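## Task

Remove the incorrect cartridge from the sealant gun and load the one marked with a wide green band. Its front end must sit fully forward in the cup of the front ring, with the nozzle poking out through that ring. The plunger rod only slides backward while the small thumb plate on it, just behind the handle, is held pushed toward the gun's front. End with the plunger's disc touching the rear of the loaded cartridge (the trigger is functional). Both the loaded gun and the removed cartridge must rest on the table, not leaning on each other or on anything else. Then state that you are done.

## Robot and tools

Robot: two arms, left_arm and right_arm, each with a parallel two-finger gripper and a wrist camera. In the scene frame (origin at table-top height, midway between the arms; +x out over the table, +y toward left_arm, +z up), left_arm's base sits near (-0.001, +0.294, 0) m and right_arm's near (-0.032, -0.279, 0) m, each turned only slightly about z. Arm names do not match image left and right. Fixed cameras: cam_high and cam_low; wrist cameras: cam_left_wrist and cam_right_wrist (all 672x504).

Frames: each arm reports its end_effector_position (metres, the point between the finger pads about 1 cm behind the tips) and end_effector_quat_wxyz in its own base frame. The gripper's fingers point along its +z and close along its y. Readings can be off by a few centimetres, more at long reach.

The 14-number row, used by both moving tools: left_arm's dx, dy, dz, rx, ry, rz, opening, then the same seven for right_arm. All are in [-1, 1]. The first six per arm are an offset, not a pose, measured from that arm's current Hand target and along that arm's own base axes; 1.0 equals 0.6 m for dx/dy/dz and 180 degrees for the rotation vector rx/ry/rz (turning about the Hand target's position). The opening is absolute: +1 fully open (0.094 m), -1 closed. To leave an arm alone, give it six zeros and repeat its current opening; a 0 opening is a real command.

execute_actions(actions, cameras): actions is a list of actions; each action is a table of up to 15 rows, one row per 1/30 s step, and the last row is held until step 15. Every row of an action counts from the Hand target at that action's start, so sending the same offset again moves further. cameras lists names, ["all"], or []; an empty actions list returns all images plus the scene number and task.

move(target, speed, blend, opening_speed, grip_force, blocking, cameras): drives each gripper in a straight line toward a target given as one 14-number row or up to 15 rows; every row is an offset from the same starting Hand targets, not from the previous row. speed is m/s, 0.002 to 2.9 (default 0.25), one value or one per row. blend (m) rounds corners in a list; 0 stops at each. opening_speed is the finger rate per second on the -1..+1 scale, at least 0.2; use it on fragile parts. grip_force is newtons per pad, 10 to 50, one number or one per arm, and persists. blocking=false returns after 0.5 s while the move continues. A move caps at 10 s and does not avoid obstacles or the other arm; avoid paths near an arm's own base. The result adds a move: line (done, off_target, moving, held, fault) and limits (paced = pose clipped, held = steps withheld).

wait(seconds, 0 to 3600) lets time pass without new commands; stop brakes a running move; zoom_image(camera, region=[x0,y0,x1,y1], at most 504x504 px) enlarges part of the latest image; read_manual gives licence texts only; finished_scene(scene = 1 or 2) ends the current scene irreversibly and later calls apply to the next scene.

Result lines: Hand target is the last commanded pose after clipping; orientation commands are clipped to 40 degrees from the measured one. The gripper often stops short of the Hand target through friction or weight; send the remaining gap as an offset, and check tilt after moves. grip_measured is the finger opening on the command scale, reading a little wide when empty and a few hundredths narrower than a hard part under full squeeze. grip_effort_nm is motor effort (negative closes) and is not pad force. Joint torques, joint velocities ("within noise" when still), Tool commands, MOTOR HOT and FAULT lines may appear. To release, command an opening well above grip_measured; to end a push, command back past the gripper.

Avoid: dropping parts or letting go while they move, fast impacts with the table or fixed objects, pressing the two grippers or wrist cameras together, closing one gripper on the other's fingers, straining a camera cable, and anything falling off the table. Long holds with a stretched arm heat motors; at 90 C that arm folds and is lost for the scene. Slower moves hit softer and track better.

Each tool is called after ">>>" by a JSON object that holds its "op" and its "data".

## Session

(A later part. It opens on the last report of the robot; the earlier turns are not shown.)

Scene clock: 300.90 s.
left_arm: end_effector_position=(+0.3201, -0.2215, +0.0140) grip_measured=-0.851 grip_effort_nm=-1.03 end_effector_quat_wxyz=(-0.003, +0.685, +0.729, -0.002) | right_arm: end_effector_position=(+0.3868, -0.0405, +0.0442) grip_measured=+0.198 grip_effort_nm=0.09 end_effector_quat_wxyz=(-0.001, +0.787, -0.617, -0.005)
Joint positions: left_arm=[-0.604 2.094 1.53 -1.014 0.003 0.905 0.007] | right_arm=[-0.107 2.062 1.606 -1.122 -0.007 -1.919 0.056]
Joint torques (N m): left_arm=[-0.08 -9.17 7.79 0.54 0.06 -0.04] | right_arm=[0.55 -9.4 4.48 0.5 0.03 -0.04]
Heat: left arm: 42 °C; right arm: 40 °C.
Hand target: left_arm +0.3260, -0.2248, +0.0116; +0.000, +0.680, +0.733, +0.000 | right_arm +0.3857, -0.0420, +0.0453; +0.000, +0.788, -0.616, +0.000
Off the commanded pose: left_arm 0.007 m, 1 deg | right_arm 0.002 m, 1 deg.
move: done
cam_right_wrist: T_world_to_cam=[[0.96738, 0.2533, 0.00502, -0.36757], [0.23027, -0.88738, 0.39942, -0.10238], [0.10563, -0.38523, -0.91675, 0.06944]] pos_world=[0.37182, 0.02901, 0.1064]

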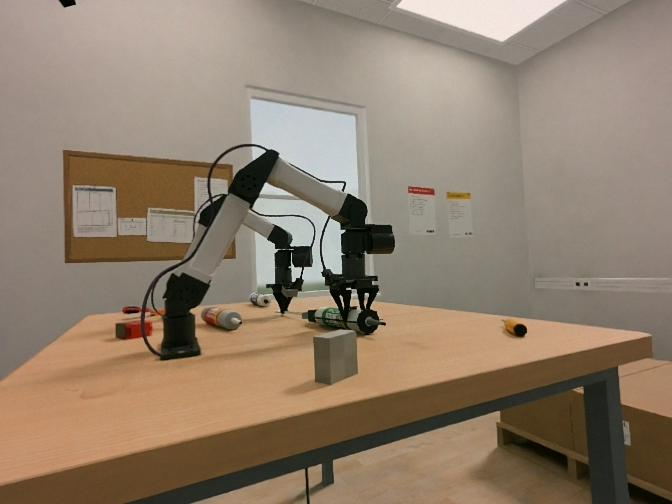

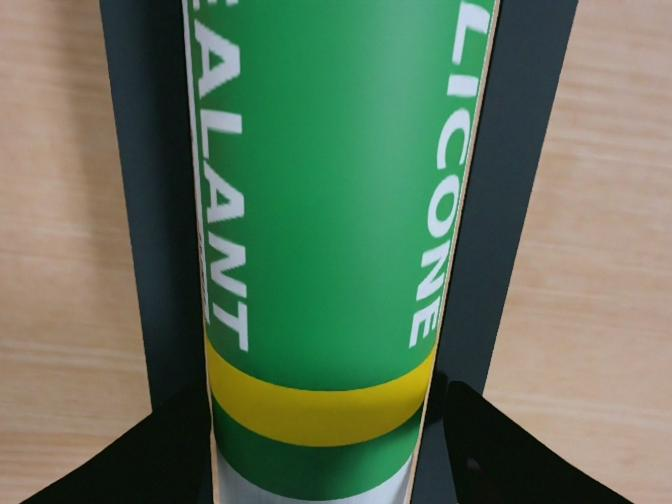

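>>> {"op": "move", "data": {"target": [[0,0,0,0,0,0,-1,0,0,0.08,0,0,0,0.2],[0,0,0,0,0,0,-1,0.012,-0.048,0.11,0,0,0,0.5]], "speed": 0.25, "cameras": ["cam_right_wrist"]}}

Scene clock: 303.60 s.
left_arm: end_effector_position=(+0.3201, -0.2215, +0.0140) grip_measured=-0.851 grip_effort_nm=-1.03 end_effector_quat_wxyz=(-0.003, +0.685, +0.729, -0.002) | right_arm: end_effector_position=(+0.3901, -0.0718, +0.1087) grip_measured=+0.498 grip_effort_nm=0.08 end_effector_quat_wxyz=(-0.001, +0.781, -0.624, -0.002)
Joint positions: left_arm=[-0.604 2.094 1.53 -1.014 0.003 0.905 0.007] | right_arm=[-0.183 2.065 1.868 -1.376 -0.003 -1.977 0.07]
Joint torques (N m): left_arm=[-0.09 -9.2 7.79 0.54 0.05 -0.04] | right_arm=[1.01 -8.02 7.5 0.29 -0.01 -0.17]
Heat: left arm: 42 °C; right arm: 40 °C.
Hand target: left_arm +0.3260, -0.2248, +0.0116; +0.000, +0.680, +0.733, +0.000 | right_arm +0.3929, -0.0709, +0.1113; +0.000, +0.788, -0.616, +0.000
Off the commanded pose: left_arm 0.007 m, 1 deg | right_arm 0.004 m, 1 deg.
move: done
cam_right_wrist: T_world_to_cam=[[0.97172, 0.23595, 0.00914, -0.36653], [0.21216, -0.88941, 0.40489, -0.15036], [0.10367, -0.3915, -0.91432, 0.11624]] pos_world=[0.37601, -0.00174, 0.17051]

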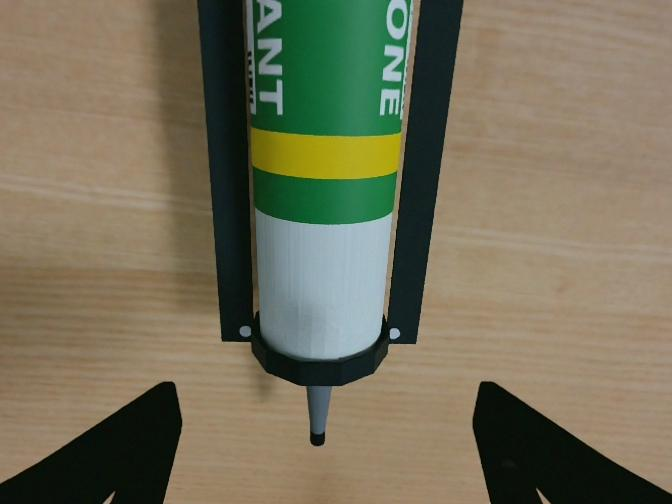

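>>> {"op": "move", "data": {"target": [[0,0,0,0,0,0,-1,0.004,-0.037,-0.04,0,0,0,0.92],[0,0,0,0,0,0,-1,0.004,-0.037,-0.142,0,0,0,0.92],[0,0,0,0,0,0,-1,0.004,-0.037,-0.142,0,0,0,0.35]], "speed": 0.18, "opening_speed": 1.0, "cameras": ["cam_right_wrist","cam_low"]}}

Scene clock: 306.67 s.
left_arm: end_effector_position=(+0.3209, -0.2220, +0.0143) grip_measured=-0.851 grip_effort_nm=-1.03 end_effector_quat_wxyz=(-0.005, +0.683, +0.730, -0.002) | right_arm: end_effector_position=(+0.3958, -0.0941, +0.0308) grip_measured=+0.662 grip_effort_nm=-1.03 end_effector_quat_wxyz=(+0.000, +0.783, -0.623, +0.003)
Joint positions: left_arm=[-0.604 2.099 1.539 -1.021 0.002 0.899 0.007] | right_arm=[-0.233 2.131 1.657 -1.092 0.002 -2.03 0.078]
Joint torques (N m): left_arm=[-0.02 -9.66 7.01 0.6 0.05 0] | right_arm=[0.75 -8.53 4.78 0.55 -0.06 -0.17]
Heat: left arm: 43 °C; right arm: 40 °C.
Hand target: left_arm +0.3261, -0.2248, +0.0116; +0.000, +0.680, +0.733, +0.000 | right_arm +0.3954, -0.0930, +0.0261; +0.000, +0.788, -0.616, +0.000
Off the commanded pose: left_arm 0.006 m, 1 deg | right_arm 0.005 m, 1 deg.
move: done
cam_right_wrist: T_world_to_cam=[[0.97067, 0.24005, 0.01311, -0.36537], [0.21354, -0.88594, 0.41172, -0.1403], [0.11045, -0.39685, -0.91122, 0.03235]] pos_world=[0.38104, -0.02375, 0.09203]
Images, in order (width x height): cam_low 672x504, cam_right_wrist 672x504.

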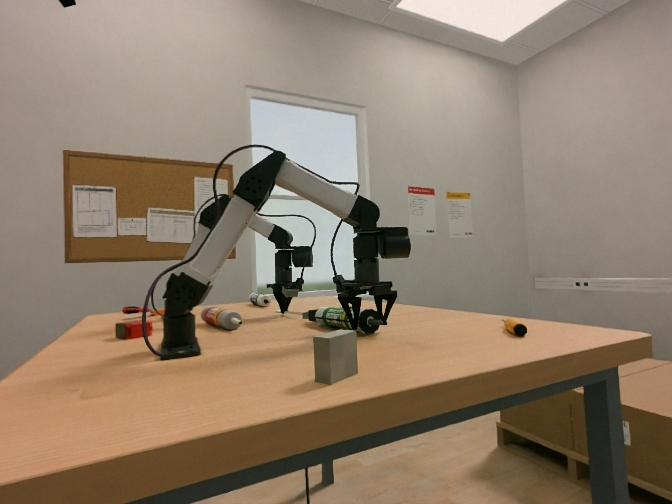

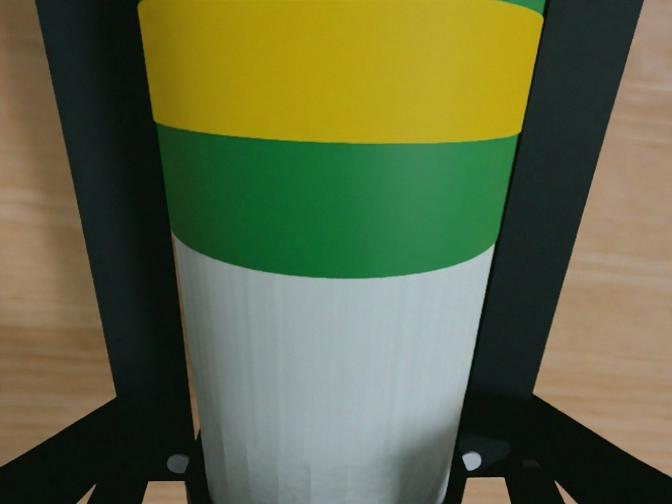

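>>> {"op": "move", "data": {"target": [0.005,-0.042,0,0,0,0,-1,0,0,0,0,0,0,0.35], "speed": 0.06, "cameras": ["cam_right_wrist","cam_low"]}}

>>> {"op": "zoom_image", "data": {"camera": "cam_low", "region": [275, 290, 375, 340]}}

Scene clock: 307.73 s.
left_arm: end_effector_position=(+0.3204, -0.2273, +0.0141) grip_measured=-0.851 grip_effort_nm=-1.03 end_effector_quat_wxyz=(-0.029, +0.682, +0.730, +0.009) | right_arm: end_effector_position=(+0.3968, -0.0965, +0.0309) grip_measured=+0.662 grip_effort_nm=-1.03 end_effector_quat_wxyz=(+0.004, +0.783, -0.623, +0.008)
Joint positions: left_arm=[-0.628 2.152 1.621 -1.095 -0.026 0.874 0.007] | right_arm=[-0.233 2.131 1.657 -1.086 0.014 -2.03 0.078]
Joint torques (N m): left_arm=[-2.09 -9.42 8.66 0.88 0.29 -0.17] | right_arm=[0.75 -8.53 4.78 0.5 -0.17 -0.16]
Heat: left arm: 43 °C; right arm: 40 °C.
Hand target: left_arm +0.3291, -0.2499, +0.0116; +0.000, +0.680, +0.733, +0.000 | right_arm +0.3954, -0.0931, +0.0261; +0.000, +0.788, -0.616, +0.000
Off the commanded pose: left_arm 0.024 m, 4 deg | right_arm 0.006 m, 1 deg.
move: off_target (left_arm)
cam_right_wrist: T_world_to_cam=[[0.97064, 0.24017, 0.01296, -0.36574], [0.21217, -0.88039, 0.42413, -0.14194], [0.11327, -0.40893, -0.90551, 0.02894]] pos_world=[0.38185, -0.02529, 0.09115]
Images, in order (width x height): cam_low 672x504, cam_right_wrist 672x504.

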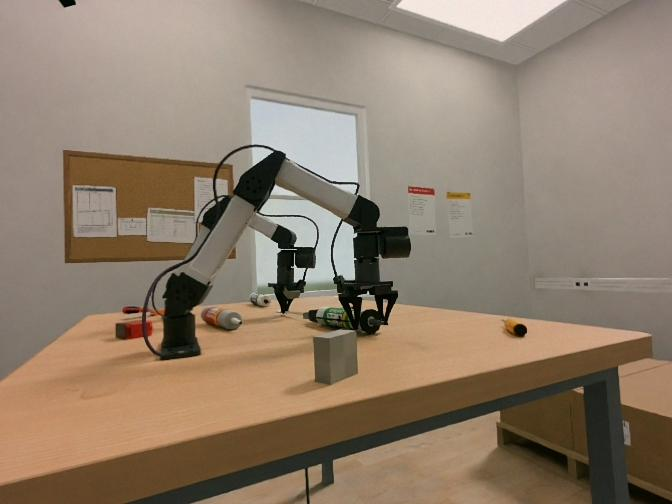

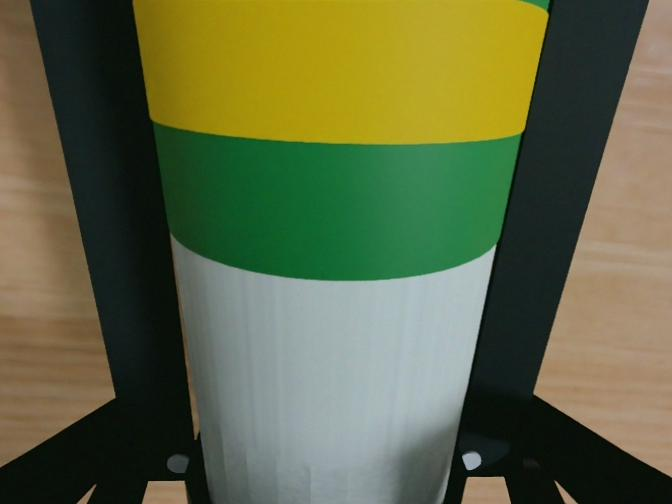

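Scaled by 5.040 from the camera's image (finer frame: 960x720).

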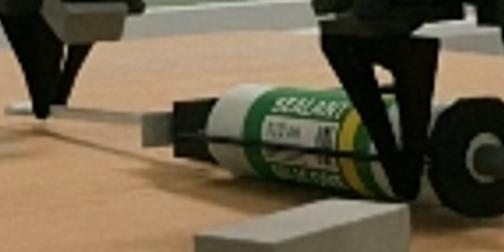

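>>> {"op": "move", "data": {"target": [0.005,-0.04,0,0,0,0,-1,0,0,0,0,0,0,0.35], "speed": 0.06, "cameras": ["cam_right_wrist","cam_low"]}}

>>> {"op": "zoom_image", "data": {"camera": "cam_low", "region": [275, 290, 375, 340]}}

Scene clock: 308.73 s.
left_arm: end_effector_position=(+0.3215, -0.2377, +0.0142) grip_measured=-0.851 grip_effort_nm=-1.03 end_effector_quat_wxyz=(-0.050, +0.682, +0.729, +0.023) | right_arm: end_effector_position=(+0.3979, -0.1055, +0.0310) grip_measured=+0.662 grip_effort_nm=-1.03 end_effector_quat_wxyz=(+0.012, +0.781, -0.624, +0.019)
Joint positions: left_arm=[-0.66 2.218 1.724 -1.173 -0.055 0.841 0.007] | right_arm=[-0.244 2.131 1.657 -1.073 0.037 -2.038 0.078]
Joint torques (N m): left_arm=[-2.88 -10.17 9.11 1.14 0.55 -0.22] | right_arm=[1.66 -8.49 4.93 0.41 -0.37 -0.09]
Heat: left arm: 43 °C; right arm: 40 °C.
Hand target: left_arm +0.3321, -0.2740, +0.0117; +0.000, +0.680, +0.733, +0.000 | right_arm +0.3954, -0.0930, +0.0261; +0.000, +0.788, -0.616, +0.000
Off the commanded pose: left_arm 0.038 m, 6 deg | right_arm 0.014 m, 3 deg.
move: off_target (left_arm)
cam_right_wrist: T_world_to_cam=[[0.97146, 0.2368, 0.01389, -0.36542], [0.20574, -0.8703, 0.44748, -0.1473], [0.11805, -0.43185, -0.89419, 0.02058]] pos_world=[0.38286, -0.03278, 0.08939]
Images, in order (width x height): cam_low 672x504, cam_right_wrist 672x504.

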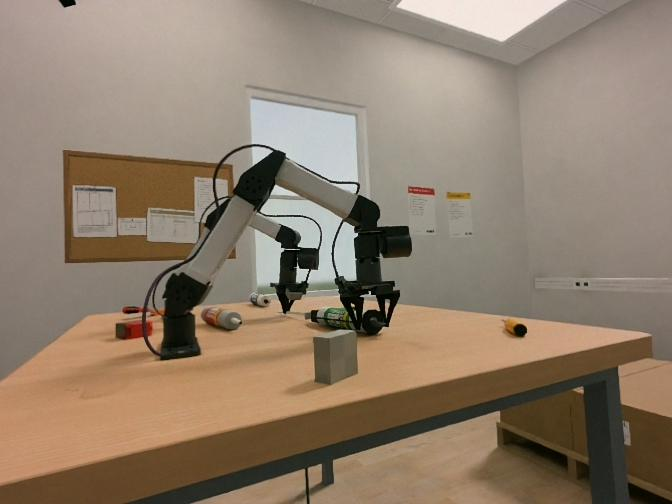

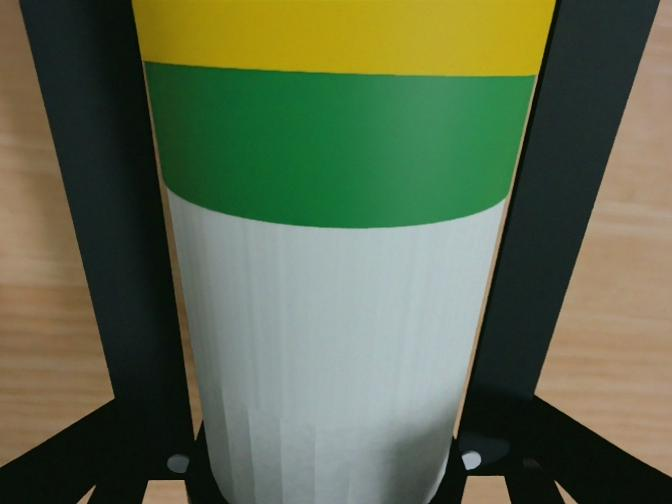

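Scaled by 5.040 from the camera's image (finer frame: 960x720).

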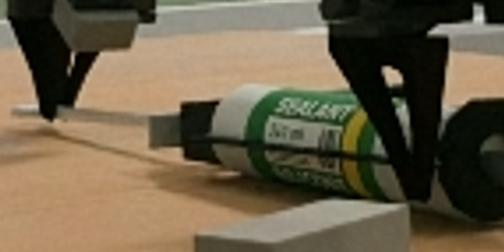

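>>> {"op": "move", "data": {"target": [[-0.011,0.06,0,0,0,0,-1,0,0,0,0,0,0,0.35],[-0.021,0.095,0,0,0,0,-1,-0.004,0.018,0,0,0,0,0.35]], "speed": 0.06, "cameras": ["cam_right_wrist","cam_low"]}}

>>> {"op": "zoom_image", "data": {"camera": "cam_low", "region": [275, 290, 375, 340]}}

Scene clock: 312.07 s.
left_arm: end_effector_position=(+0.3186, -0.2243, +0.0082) grip_measured=-0.851 grip_effort_nm=-1.03 end_effector_quat_wxyz=(-0.003, +0.681, +0.733, -0.002) | right_arm: end_effector_position=(+0.3991, -0.0959, +0.0345) grip_measured=+0.662 grip_effort_nm=-1.03 end_effector_quat_wxyz=(+0.008, +0.786, -0.618, +0.021)
Joint positions: left_arm=[-0.612 2.102 1.519 -0.995 0.003 0.885 0.007] | right_arm=[-0.222 2.117 1.65 -1.074 0.033 -2.031 0.078]
Joint torques (N m): left_arm=[1.39 -13.04 3.81 0.53 0.06 0.21] | right_arm=[1.92 -8.79 3.26 0.51 -0.33 0.12]
Heat: left arm: 43 °C; right arm: 40 °C.
Hand target: left_arm +0.3196, -0.2169, +0.0117; +0.000, +0.680, +0.733, +0.000 | right_arm +0.3930, -0.0822, +0.0261; +0.000, +0.788, -0.616, +0.000
Off the commanded pose: left_arm 0.008 m, 0 deg | right_arm 0.017 m, 3 deg.
move: off_target (right_arm)
cam_right_wrist: T_world_to_cam=[[0.96759, 0.25162, 0.02139, -0.36617], [0.21589, -0.86816, 0.44687, -0.14453], [0.13102, -0.42777, -0.89434, 0.0229]] pos_world=[0.3825, -0.02354, 0.0929]
Images, in order (width x height): cam_low 672x504, cam_right_wrist 672x504.

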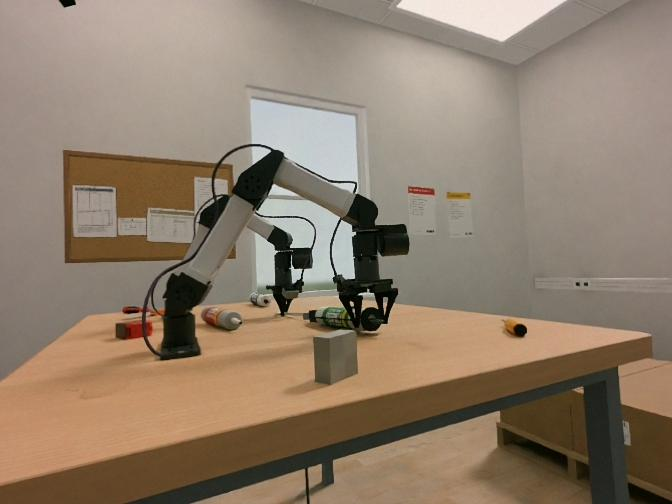

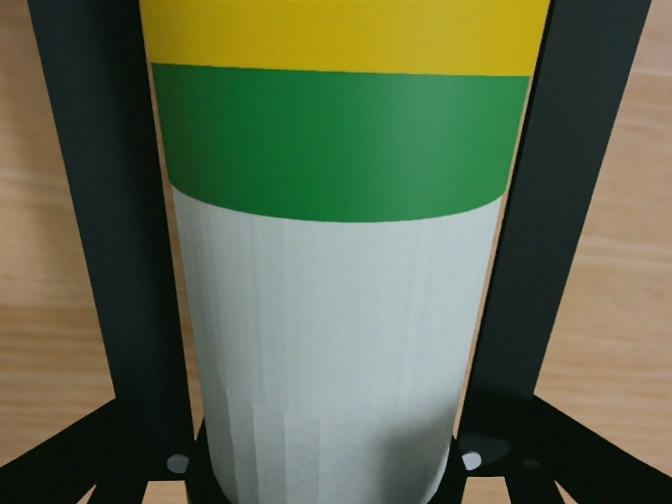

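Scaled by 5.040 from the camera's image (finer frame: 960x720).

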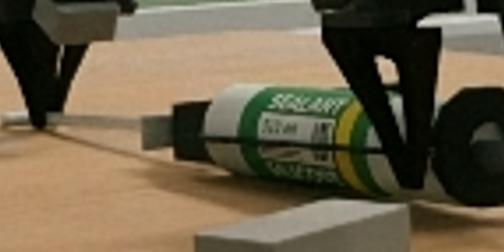

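>>> {"op": "move", "data": {"target": [[0,0,0,0,0,0,-1,0.003,-0.022,0.01,0,0,0,0.35],[0,0,0,0,0,0,-1,0.003,-0.022,0.01,0,0,0,0.95],[0,0,0,0,0,0,-1,0.003,-0.022,0.1,0,0,0,0.95],[0,0,0,0,0,0,-1,-0.005,0.07,0.09,0,0,0,0.2]], "speed": 0.25, "cameras": ["cam_right_wrist"]}}

Scene clock: 315.83 s.
left_arm: end_effector_position=(+0.3199, -0.2247, +0.0082) grip_measured=-0.851 grip_effort_nm=-1.03 end_effector_quat_wxyz=(-0.001, +0.682, +0.731, -0.002) | right_arm: end_effector_position=(+0.3899, -0.0391, +0.0710) grip_measured=+0.202 grip_effort_nm=-0.09 end_effector_quat_wxyz=(+0.009, +0.793, -0.609, -0.011)
Joint positions: left_arm=[-0.611 2.102 1.519 -0.989 0.003 0.891 0.007] | right_arm=[-0.098 2.078 1.737 -1.259 0.004 -1.93 0.056]
Joint torques (N m): left_arm=[1.28 -13.05 3.86 0.5 0.03 0.15] | right_arm=[0.27 -11.12 4.64 0.45 -0.08 0.14]
Heat: left arm: 44 °C; right arm: 41 °C.
Hand target: left_arm +0.3196, -0.2170, +0.0117; +0.000, +0.680, +0.733, +0.000 | right_arm +0.3900, -0.0401, +0.0801; +0.000, +0.788, -0.616, +0.000
Off the commanded pose: left_arm 0.009 m, 0 deg | right_arm 0.009 m, 2 deg.
move: done
cam_right_wrist: T_world_to_cam=[[0.96184, 0.27293, -0.01911, -0.36638], [0.25738, -0.87897, 0.40146, -0.12291], [0.09278, -0.39106, -0.91568, 0.09886]] pos_world=[0.37486, 0.03062, 0.13287]

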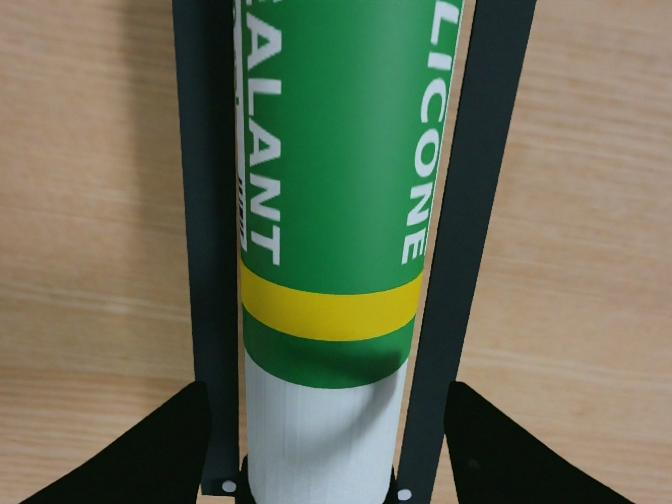

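>>> {"op": "move", "data": {"target": [[0,0,0,0,0,0,-1,-0.003,0.012,-0.075,0,0,0,0.2],[0,0,0,0,0,0,-1,-0.003,0.012,-0.075,0,0,0,-0.3],[0,0,0,0,0,0,-1,0.003,0.012,-0.022,0,0,0,-0.3],[0,0,0,0,0,0,-1,0.003,0.012,-0.055,0,0,0,-0.3]], "speed": 0.12, "opening_speed": 1.0, "cameras": ["cam_right_wrist","cam_low"]}}

>>> {"op": "zoom_image", "data": {"camera": "cam_low", "region": [335, 295, 385, 345]}}

Scene clock: 319.03 s.
left_arm: end_effector_position=(+0.3198, -0.2241, +0.0082) grip_measured=-0.851 grip_effort_nm=-1.03 end_effector_quat_wxyz=(-0.001, +0.683, +0.730, -0.002) | right_arm: end_effector_position=(+0.3886, -0.0368, +0.0481) grip_measured=-0.060 grip_effort_nm=-1.03 end_effector_quat_wxyz=(+0.007, +0.788, -0.615, -0.003)
Joint positions: left_arm=[-0.61 2.101 1.517 -0.989 0.003 0.894 0.007] | right_arm=[-0.091 2.069 1.631 -1.146 0.009 -1.906 0.044]
Joint torques (N m): left_arm=[1.14 -12.9 4.03 0.48 0.04 0.12] | right_arm=[1.2 -8.62 5.2 0.58 -0.11 0.09]
Heat: left arm: 45 °C; right arm: 41 °C.
Hand target: left_arm +0.3195, -0.2169, +0.0117; +0.000, +0.680, +0.733, +0.000 | right_arm +0.3919, -0.0330, +0.0471; +0.000, +0.788, -0.616, +0.000
Off the commanded pose: left_arm 0.008 m, 1 deg | right_arm 0.005 m, 1 deg.
move: done; target 2's new opening was sent with right_arm's hand 0.011 m and 1 deg from that target
cam_right_wrist: T_world_to_cam=[[0.96629, 0.25742, -0.00475, -0.36922], [0.23651, -0.8802, 0.41148, -0.10381], [0.10175, -0.39873, -0.91141, 0.07498]] pos_world=[0.3737, 0.03357, 0.1093]
Images, in order (width x height): cam_low 672x504, cam_right_wrist 672x504.

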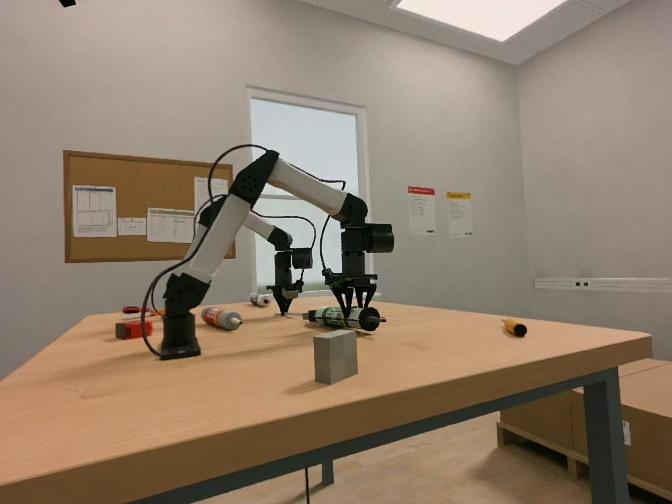

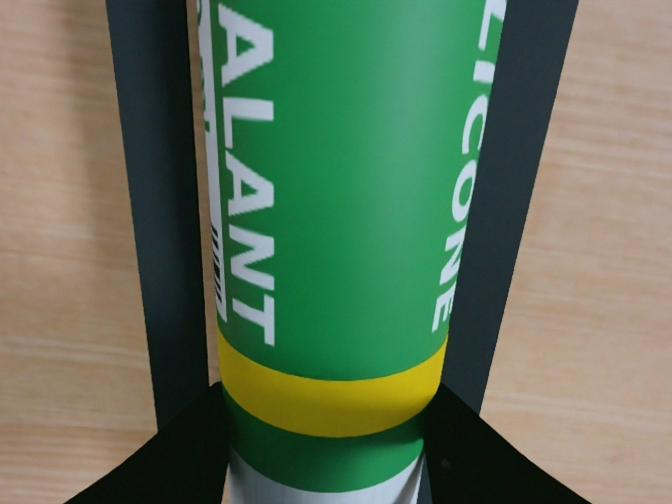

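Scaled by 10.080 from the camera's image (finer frame: 960x720).

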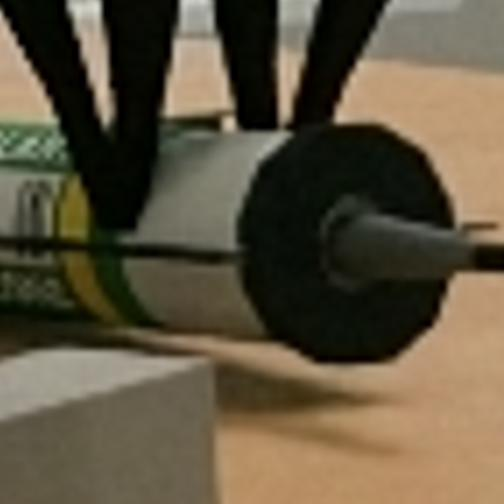

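>>> {"op": "move", "data": {"target": [[0,0,0,0,0,0,-1,0,0,-0.008,0,0,0,-0.3],[0,0,0,0,0,0,-1,0.006,-0.035,-0.008,0,0,0,-0.3]], "speed": 0.1, "opening_speed": 1.0, "cameras": ["cam_right_wrist","cam_low"]}}

>>> {"op": "zoom_image", "data": {"camera": "cam_low", "region": [335, 295, 385, 345]}}

Scene clock: 320.20 s.
left_arm: end_effector_position=(+0.3197, -0.2240, +0.0081) grip_measured=-0.851 grip_effort_nm=-1.03 end_effector_quat_wxyz=(-0.001, +0.683, +0.730, -0.002) | right_arm: end_effector_position=(+0.3880, -0.0393, +0.0455) grip_measured=-0.060 grip_effort_nm=-1.03 end_effector_quat_wxyz=(-0.009, +0.787, -0.616, -0.013)
Joint positions: left_arm=[-0.61 2.101 1.516 -0.989 0.003 0.894 0.007] | right_arm=[-0.114 2.071 1.624 -1.138 -0.029 -1.928 0.044]
Joint torques (N m): left_arm=[1.11 -12.9 4.1 0.48 0.04 0.13] | right_arm=[-1.21 -6.93 7.3 0.55 0.24 -0.25]
Heat: left arm: 45 °C; right arm: 41 °C.
Hand target: left_arm +0.3196, -0.2169, +0.0117; +0.000, +0.680, +0.733, +0.000 | right_arm +0.3953, -0.0540, +0.0423; +0.000, +0.788, -0.616, +0.000
Off the commanded pose: left_arm 0.008 m, 1 deg | right_arm 0.017 m, 2 deg.
move: off_target (right_arm)
cam_right_wrist: T_world_to_cam=[[0.96679, 0.25546, 0.00741, -0.36875], [0.23372, -0.89551, 0.37873, -0.10288], [0.10338, -0.36442, -0.92548, 0.07302]] pos_world=[0.37301, 0.02868, 0.10927]
Images, in order (width x height): cam_low 672x504, cam_right_wrist 672x504.

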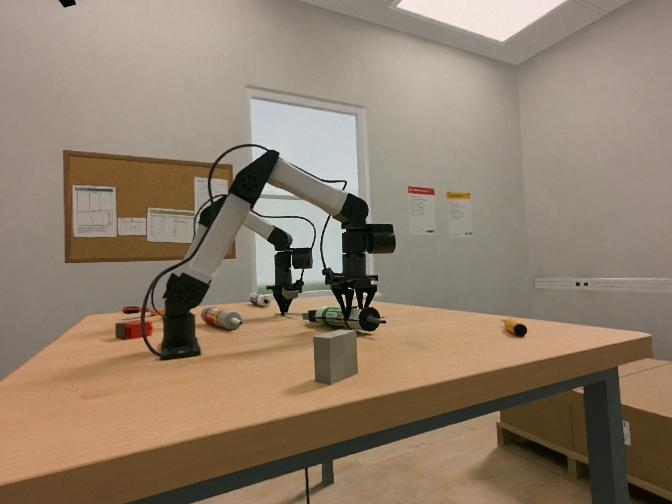

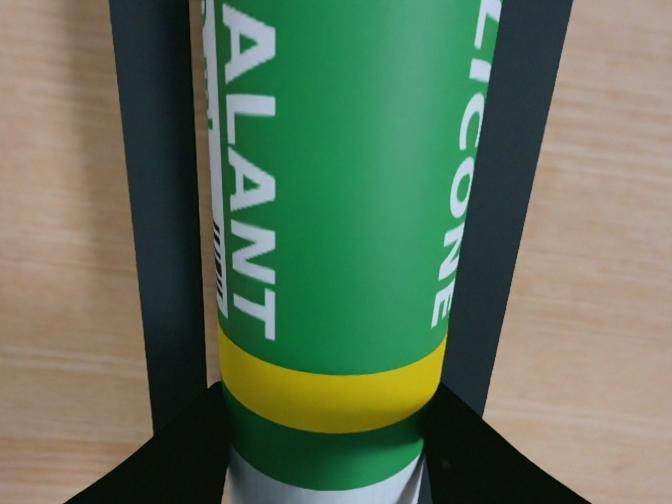

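Scaled by 10.080 from the camera's image (finer frame: 960x720).

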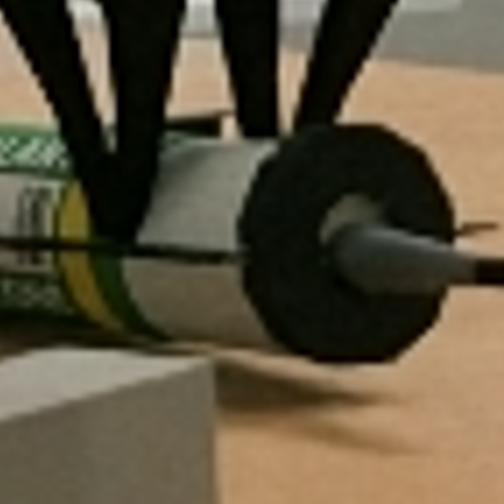

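>>> {"op": "move", "data": {"target": [0,0,0.012,0,0,0,-1,-0.004,0.02,0.006,0,0,0,-0.3], "speed": 0.1, "cameras": ["cam_low"]}}

>>> {"op": "zoom_image", "data": {"camera": "cam_low", "region": [335, 295, 385, 345]}}

Scene clock: 320.87 s.
left_arm: end_effector_position=(+0.3192, -0.2237, +0.0081) grip_measured=-0.851 grip_effort_nm=-1.03 end_effector_quat_wxyz=(-0.002, +0.683, +0.730, -0.002) | right_arm: end_effector_position=(+0.3881, -0.0387, +0.0455) grip_measured=-0.060 grip_effort_nm=-1.03 end_effector_quat_wxyz=(-0.005, +0.789, -0.615, -0.011)
Joint positions: left_arm=[-0.61 2.101 1.516 -0.991 0.003 0.894 0.007] | right_arm=[-0.109 2.071 1.624 -1.138 -0.02 -1.926 0.044]
Joint torques (N m): left_arm=[1.1 -13.72 5.53 0.23 0.05 0.12] | right_arm=[0.81 -8.14 6.46 0.5 0.14 0.07]
Heat: left arm: 45 °C; right arm: 41 °C.
Hand target: left_arm +0.3195, -0.2169, +0.0189; +0.000, +0.680, +0.733, +0.000 | right_arm +0.3930, -0.0420, +0.0459; +0.000, +0.788, -0.616, +0.000
Off the commanded pose: left_arm 0.013 m, 1 deg | right_arm 0.006 m, 1 deg.
move: off_target (left_arm)

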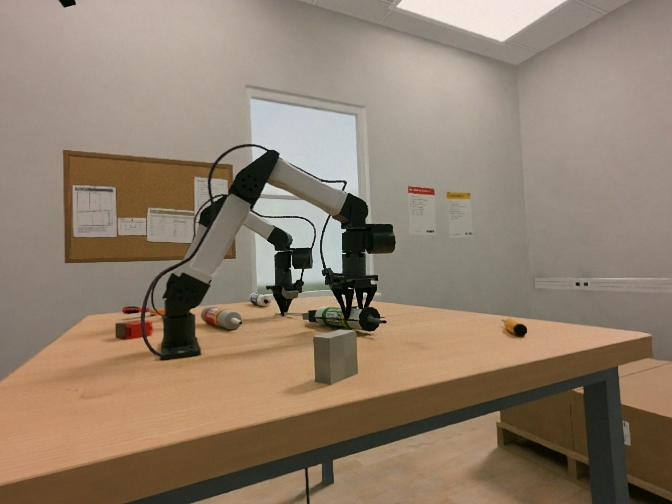

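Scaled by 10.080 from the camera's image (finer frame: 960x720).

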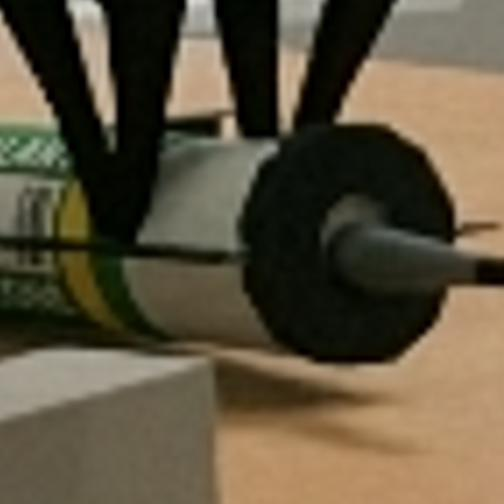

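Left needs more lift.

>>> {"op": "move", "data": {"target": [0,0,0.02,0,0,0,-1,0,0,0,0,0,0,-0.3], "speed": 0.1, "cameras": ["cam_low"]}}

>>> {"op": "zoom_image", "data": {"camera": "cam_low", "region": [335, 295, 385, 345]}}

Scene clock: 321.57 s.
left_arm: end_effector_position=(+0.3172, -0.2228, +0.0092) grip_measured=-0.851 grip_effort_nm=-1.03 end_effector_quat_wxyz=(-0.006, +0.683, +0.730, -0.004) | right_arm: end_effector_position=(+0.3883, -0.0383, +0.0455) grip_measured=-0.060 grip_effort_nm=-1.03 end_effector_quat_wxyz=(-0.005, +0.789, -0.614, -0.011)
Joint positions: left_arm=[-0.61 2.099 1.519 -1.003 0.006 0.894 0.007] | right_arm=[-0.107 2.071 1.624 -1.137 -0.019 -1.926 0.044]
Joint torques (N m): left_arm=[1.14 -14.84 7.65 -0.1 0.01 0.12] | right_arm=[0.66 -8.16 6.46 0.49 0.13 0.07]
Heat: left arm: 45 °C; right arm: 41 °C.
Hand target: left_arm +0.3196, -0.2169, +0.0309; +0.000, +0.680, +0.733, +0.000 | right_arm +0.3930, -0.0420, +0.0459; +0.000, +0.788, -0.616, +0.000
Off the commanded pose: left_arm 0.023 m, 1 deg | right_arm 0.006 m, 1 deg.
move: off_target (left_arm)

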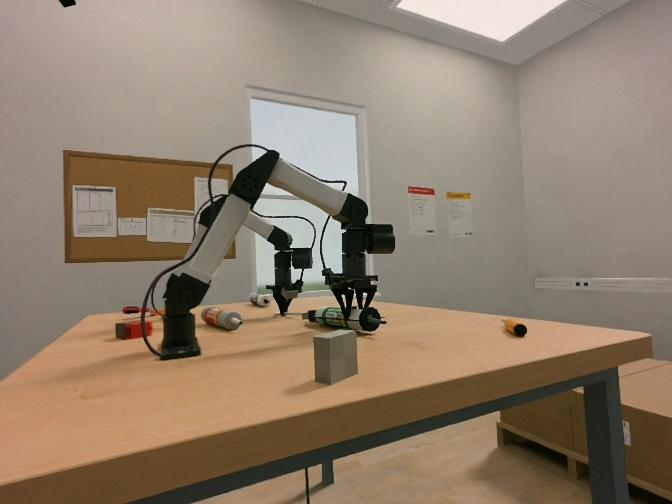

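Scaled by 10.080 from the camera's image (finer frame: 960x720).

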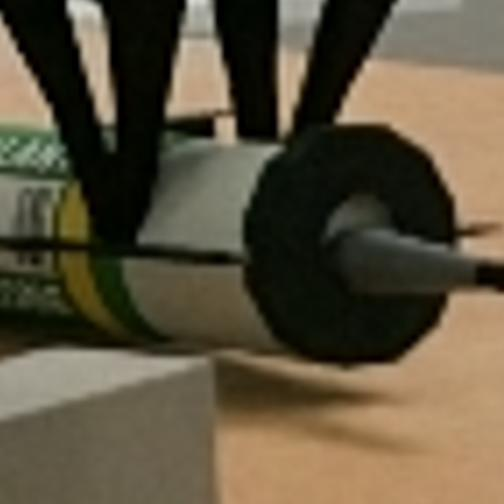

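>>> {"op": "move", "data": {"target": [[0,0,-0.02,0,0,0,-1,0,0,0.014,0,0,0,-0.3],[0,0,-0.022,0,0,0,-1,0.004,-0.025,0.014,0,0,0,-0.3]], "speed": 0.1, "cameras": ["cam_low"]}}

>>> {"op": "zoom_image", "data": {"camera": "cam_low", "region": [335, 295, 385, 345]}}

Scene clock: 322.90 s.
left_arm: end_effector_position=(+0.3182, -0.2235, +0.0092) grip_measured=-0.851 grip_effort_nm=-1.03 end_effector_quat_wxyz=(-0.004, +0.683, +0.730, -0.003) | right_arm: end_effector_position=(+0.3870, -0.0397, +0.0457) grip_measured=-0.060 grip_effort_nm=-1.03 end_effector_quat_wxyz=(-0.006, +0.790, -0.612, -0.022)
Joint positions: left_arm=[-0.61 2.099 1.519 -0.998 0.006 0.894 0.007] | right_arm=[-0.117 2.084 1.644 -1.162 -0.033 -1.941 0.044]
Joint torques (N m): left_arm=[1.13 -13.46 5.07 0.34 0.02 0.13] | right_arm=[-1.59 -8.58 8.58 0.29 0.26 -0.17]
Heat: left arm: 46 °C; right arm: 41 °C.
Hand target: left_arm +0.3196, -0.2170, +0.0177; +0.000, +0.680, +0.733, +0.000 | right_arm +0.3954, -0.0571, +0.0543; +0.000, +0.788, -0.616, +0.000
Off the commanded pose: left_arm 0.011 m, 1 deg | right_arm 0.021 m, 3 deg.
move: off_target (left_arm, right_arm)

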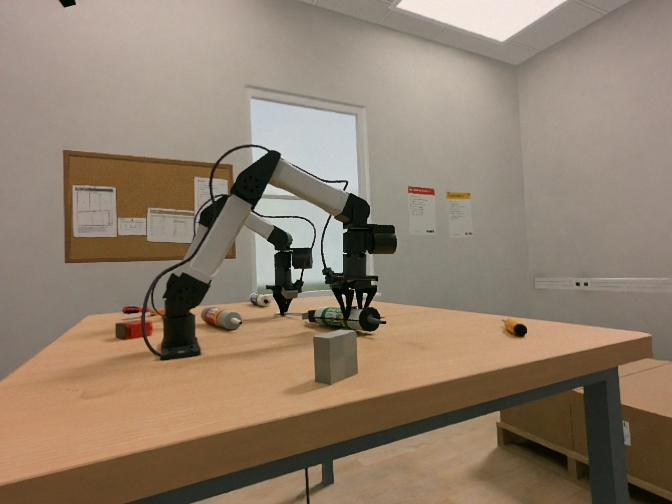

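Scaled by 10.080 from the camera's image (finer frame: 960x720).

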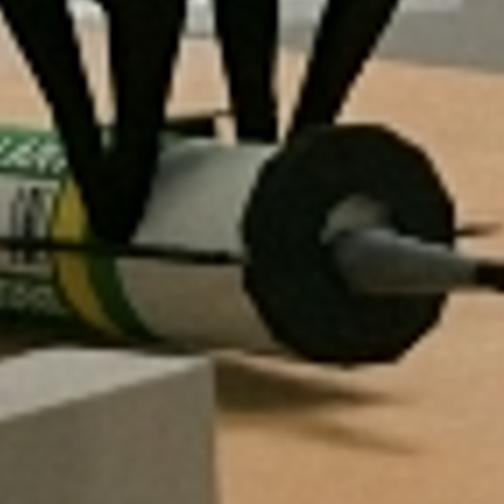

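>>> {"op": "move", "data": {"target": [0,0,0.045,0,0,0,-1,-0.003,0.02,0.0,0,0,0,-0.3], "speed": 0.1, "cameras": ["cam_low"]}}

>>> {"op": "zoom_image", "data": {"camera": "cam_low", "region": [335, 295, 385, 345]}}

Scene clock: 323.93 s.
left_arm: end_effector_position=(+0.3132, -0.2185, +0.0161) grip_measured=-0.851 grip_effort_nm=-1.03 end_effector_quat_wxyz=(-0.021, +0.682, +0.731, -0.005) | right_arm: end_effector_position=(+0.3868, -0.0406, +0.0456) grip_measured=-0.060 grip_effort_nm=-1.03 end_effector_quat_wxyz=(+0.000, +0.791, -0.612, -0.018)
Joint positions: left_arm=[-0.607 2.098 1.544 -1.061 0.003 0.894 0.007] | right_arm=[-0.113 2.084 1.644 -1.163 -0.018 -1.938 0.044]
Joint torques (N m): left_arm=[0.91 -15.86 8.39 -0.07 0.04 0.13] | right_arm=[0.5 -9.39 7.28 0.37 0.12 0.11]
Heat: left arm: 47 °C; right arm: 41 °C.
Hand target: left_arm +0.3196, -0.2169, +0.0446; +0.000, +0.680, +0.733, +0.000 | right_arm +0.3936, -0.0450, +0.0543; +0.000, +0.788, -0.616, +0.000
Off the commanded pose: left_arm 0.029 m, 3 deg | right_arm 0.012 m, 2 deg.
move: off_target (left_arm, right_arm)

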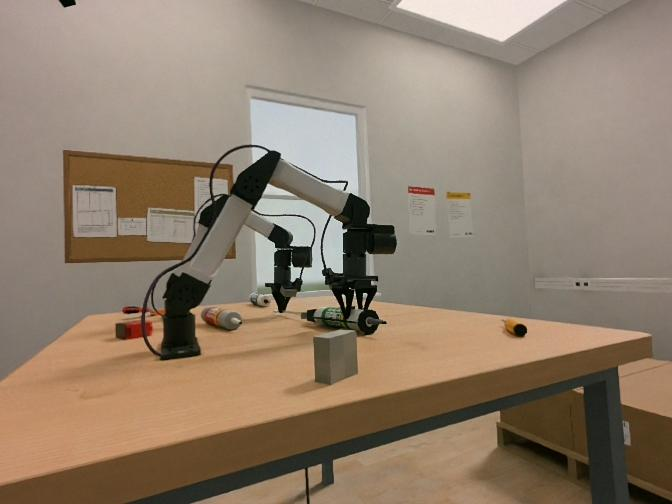

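Scaled by 10.080 from the camera's image (finer frame: 960x720).

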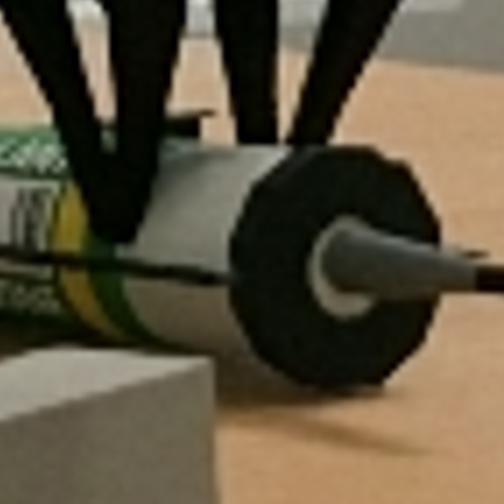

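>>> {"op": "move", "data": {"target": [0.0,-0.01,-0.035,0,0,0,-1,0.003,-0.022,-0.006,0,0,0,-0.3], "speed": 0.1, "cameras": ["cam_low","cam_right_wrist"]}}

>>> {"op": "zoom_image", "data": {"camera": "cam_low", "region": [335, 295, 385, 345]}}

Scene clock: 324.77 s.
left_arm: end_effector_position=(+0.3154, -0.2211, +0.0160) grip_measured=-0.851 grip_effort_nm=-1.03 end_effector_quat_wxyz=(-0.015, +0.682, +0.731, -0.004) | right_arm: end_effector_position=(+0.3862, -0.0435, +0.0450) grip_measured=-0.060 grip_effort_nm=-1.03 end_effector_quat_wxyz=(-0.003, +0.788, -0.615, -0.022)
Joint positions: left_arm=[-0.61 2.098 1.544 -1.048 0.003 0.891 0.007] | right_arm=[-0.124 2.086 1.644 -1.163 -0.027 -1.94 0.044]
Joint torques (N m): left_arm=[-0.03 -12.9 5.81 0.53 0.04 0.03] | right_arm=[-1.21 -8.43 7.91 0.43 0.21 -0.21]
Heat: left arm: 47 °C; right arm: 41 °C.
Hand target: left_arm +0.3196, -0.2229, +0.0236; +0.000, +0.680, +0.733, +0.000 | right_arm +0.3953, -0.0582, +0.0506; +0.000, +0.788, -0.616, +0.000
Off the commanded pose: left_arm 0.009 m, 2 deg | right_arm 0.018 m, 3 deg.
move: off_target (right_arm)
cam_right_wrist: T_world_to_cam=[[0.96625, 0.25735, -0.01173, -0.3649], [0.24299, -0.89532, 0.3733, -0.10928], [0.08557, -0.36355, -0.92764, 0.07818]] pos_world=[0.37245, 0.02449, 0.10904]

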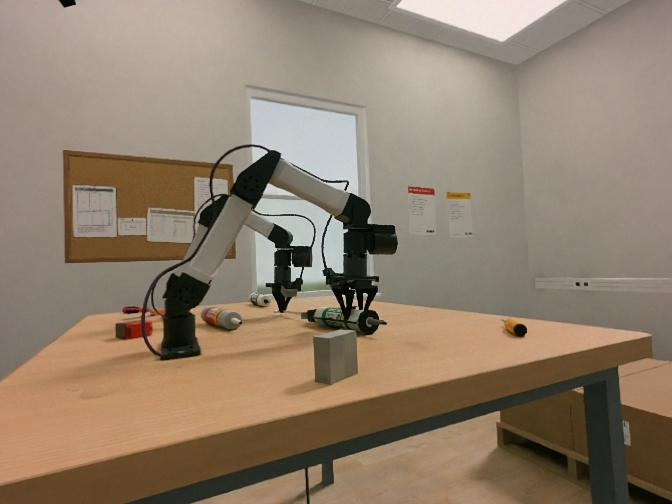

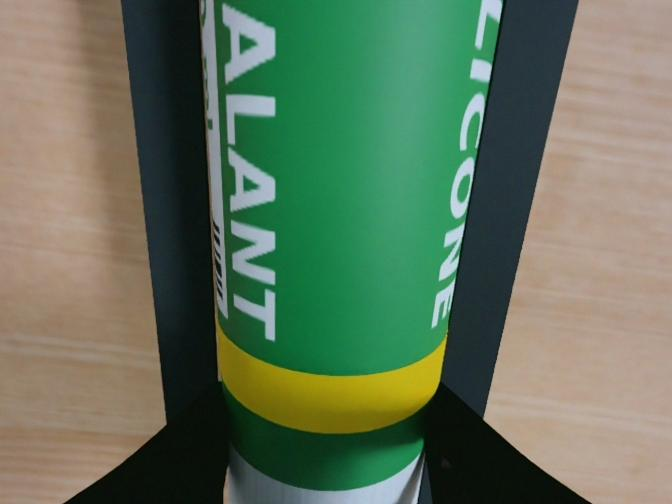

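Scaled by 10.080 from the camera's image (finer frame: 960x720).

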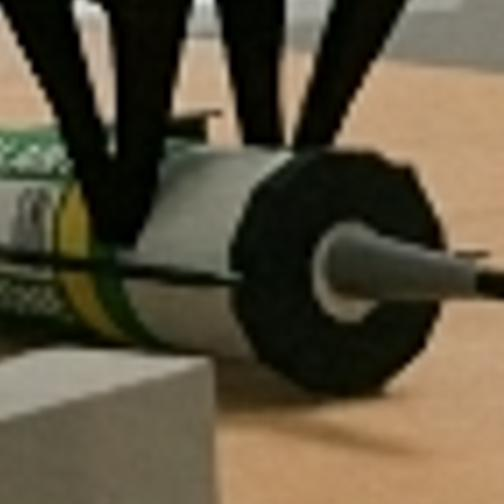

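>>> {"op": "move", "data": {"target": [[0,0,0,0,0,0,-1,-0.011,0.0195,-0.007,0,0,0,-0.3],[0,0,0,0,0,0,-1,-0.011,0.0195,-0.007,0,0,0,0.2],[0,0,0,0,0,0,-1,-0.011,0.0195,0.09,0,0,0,0.2],[0,0,0,0,0,0,-1,0,-0.058,0.06,0,0,0,0.92],[0,0,0,0,0,0,-1,0,-0.058,-0.041,0,0,0,0.92],[0,0,0,0,0,0,-1,0,-0.058,-0.041,0,0,0,0.35]], "speed": 0.2, "opening_speed": 0.8, "cameras": ["cam_right_wrist","cam_low"]}}

>>> {"op": "zoom_image", "data": {"camera": "cam_low", "region": [285, 295, 385, 345]}}

Scene clock: 331.83 s.
left_arm: end_effector_position=(+0.3165, -0.2215, +0.0186) grip_measured=-0.851 grip_effort_nm=-1.03 end_effector_quat_wxyz=(-0.011, +0.681, +0.732, -0.002) | right_arm: end_effector_position=(+0.3961, -0.0954, +0.0315) grip_measured=+0.657 grip_effort_nm=-1.03 end_effector_quat_wxyz=(-0.001, +0.782, -0.623, +0.004)
Joint positions: left_arm=[-0.61 2.092 1.546 -1.048 0.001 0.889 0.007] | right_arm=[-0.236 2.129 1.658 -1.091 0.001 -2.031 0.078]
Joint torques (N m): left_arm=[0.01 -12.29 5.67 0.53 0.07 0.06] | right_arm=[1.05 -8.4 4.75 0.55 -0.05 -0.15]
Heat: left arm: 49 °C; right arm: 41 °C.
Hand target: left_arm +0.3196, -0.2230, +0.0237; +0.000, +0.680, +0.733, +0.000 | right_arm +0.3954, -0.0930, +0.0261; +0.000, +0.788, -0.616, +0.000
Off the commanded pose: left_arm 0.006 m, 1 deg | right_arm 0.006 m, 1 deg.
move: done
cam_right_wrist: T_world_to_cam=[[0.97117, 0.23783, 0.01635, -0.36583], [0.21018, -0.88659, 0.41205, -0.14047], [0.11249, -0.39673, -0.91102, 0.0317]] pos_world=[0.38124, -0.02496, 0.09274]
Images, in order (width x height): cam_low 672x504, cam_right_wrist 672x504.

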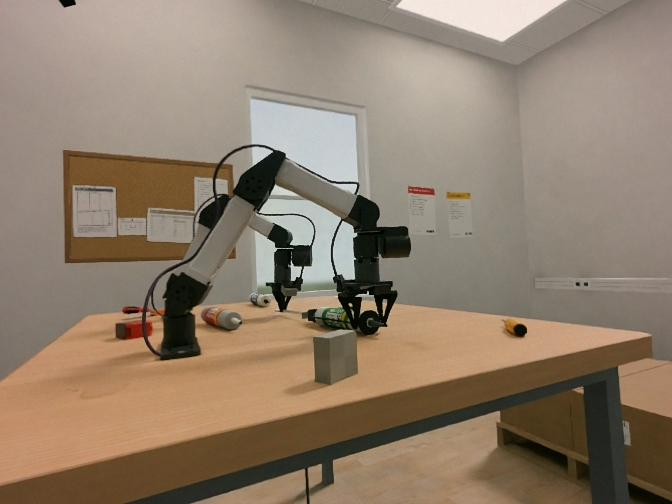

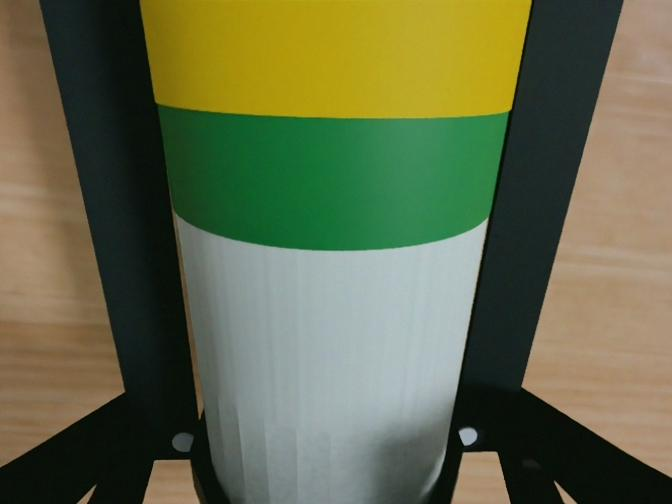

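Scaled by 5.040 from the camera's image (finer frame: 960x720).

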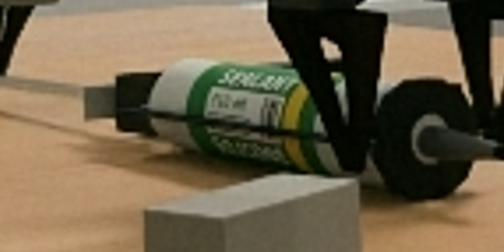

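>>> {"op": "move", "data": {"target": [[0,0,-0.012,0,0,0,-1,0,0,0,0,0,0,0.35],[0.005,-0.033,-0.012,0,0,0,-1,-0.008,0.033,0,0,0,0,0.35]], "speed": 0.04, "cameras": ["cam_right_wrist","cam_low"]}}

>>> {"op": "zoom_image", "data": {"camera": "cam_low", "region": [285, 295, 385, 345]}}

Scene clock: 333.37 s.
left_arm: end_effector_position=(+0.3144, -0.2235, +0.0179) grip_measured=-0.851 grip_effort_nm=-1.03 end_effector_quat_wxyz=(-0.024, +0.679, +0.733, +0.006) | right_arm: end_effector_position=(+0.3965, -0.0945, +0.0310) grip_measured=+0.657 grip_effort_nm=-1.03 end_effector_quat_wxyz=(+0.014, +0.783, -0.622, +0.023)
Joint positions: left_arm=[-0.626 2.113 1.575 -1.08 -0.018 0.868 0.007] | right_arm=[-0.215 2.11 1.625 -1.056 0.045 -2.015 0.078]
Joint torques (N m): left_arm=[-1.88 -9.24 8.53 0.79 0.24 -0.08] | right_arm=[3.12 -9.33 3.4 0.4 -0.41 0.17]
Heat: left arm: 49 °C; right arm: 41 °C.
Hand target: left_arm +0.3226, -0.2427, +0.0165; +0.000, +0.680, +0.733, +0.000 | right_arm +0.3906, -0.0732, +0.0261; +0.000, +0.788, -0.616, +0.000
Off the commanded pose: left_arm 0.021 m, 3 deg | right_arm 0.023 m, 3 deg.
move: off_target (left_arm, right_arm)
cam_right_wrist: T_world_to_cam=[[0.97007, 0.24228, 0.01615, -0.36563], [0.20852, -0.86529, 0.45584, -0.1383], [0.12442, -0.43883, -0.88991, 0.02209]] pos_world=[0.38078, -0.02139, 0.08861]
Images, in order (width x height): cam_low 672x504, cam_right_wrist 672x504.

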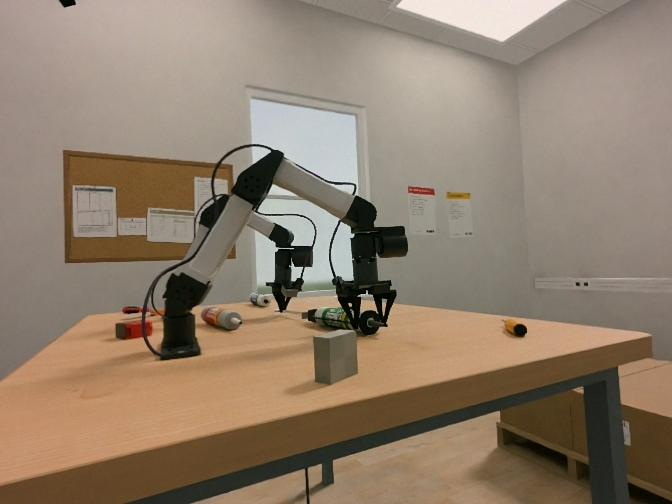

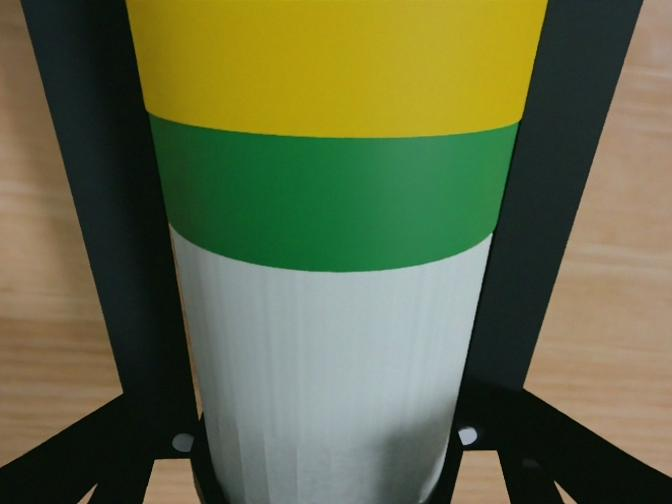

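Scaled by 5.040 from the camera's image (finer frame: 960x720).

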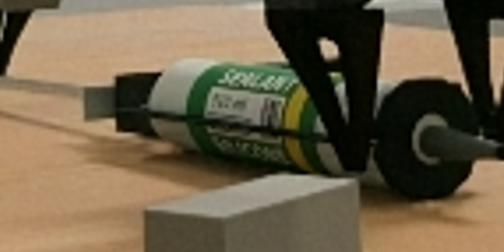

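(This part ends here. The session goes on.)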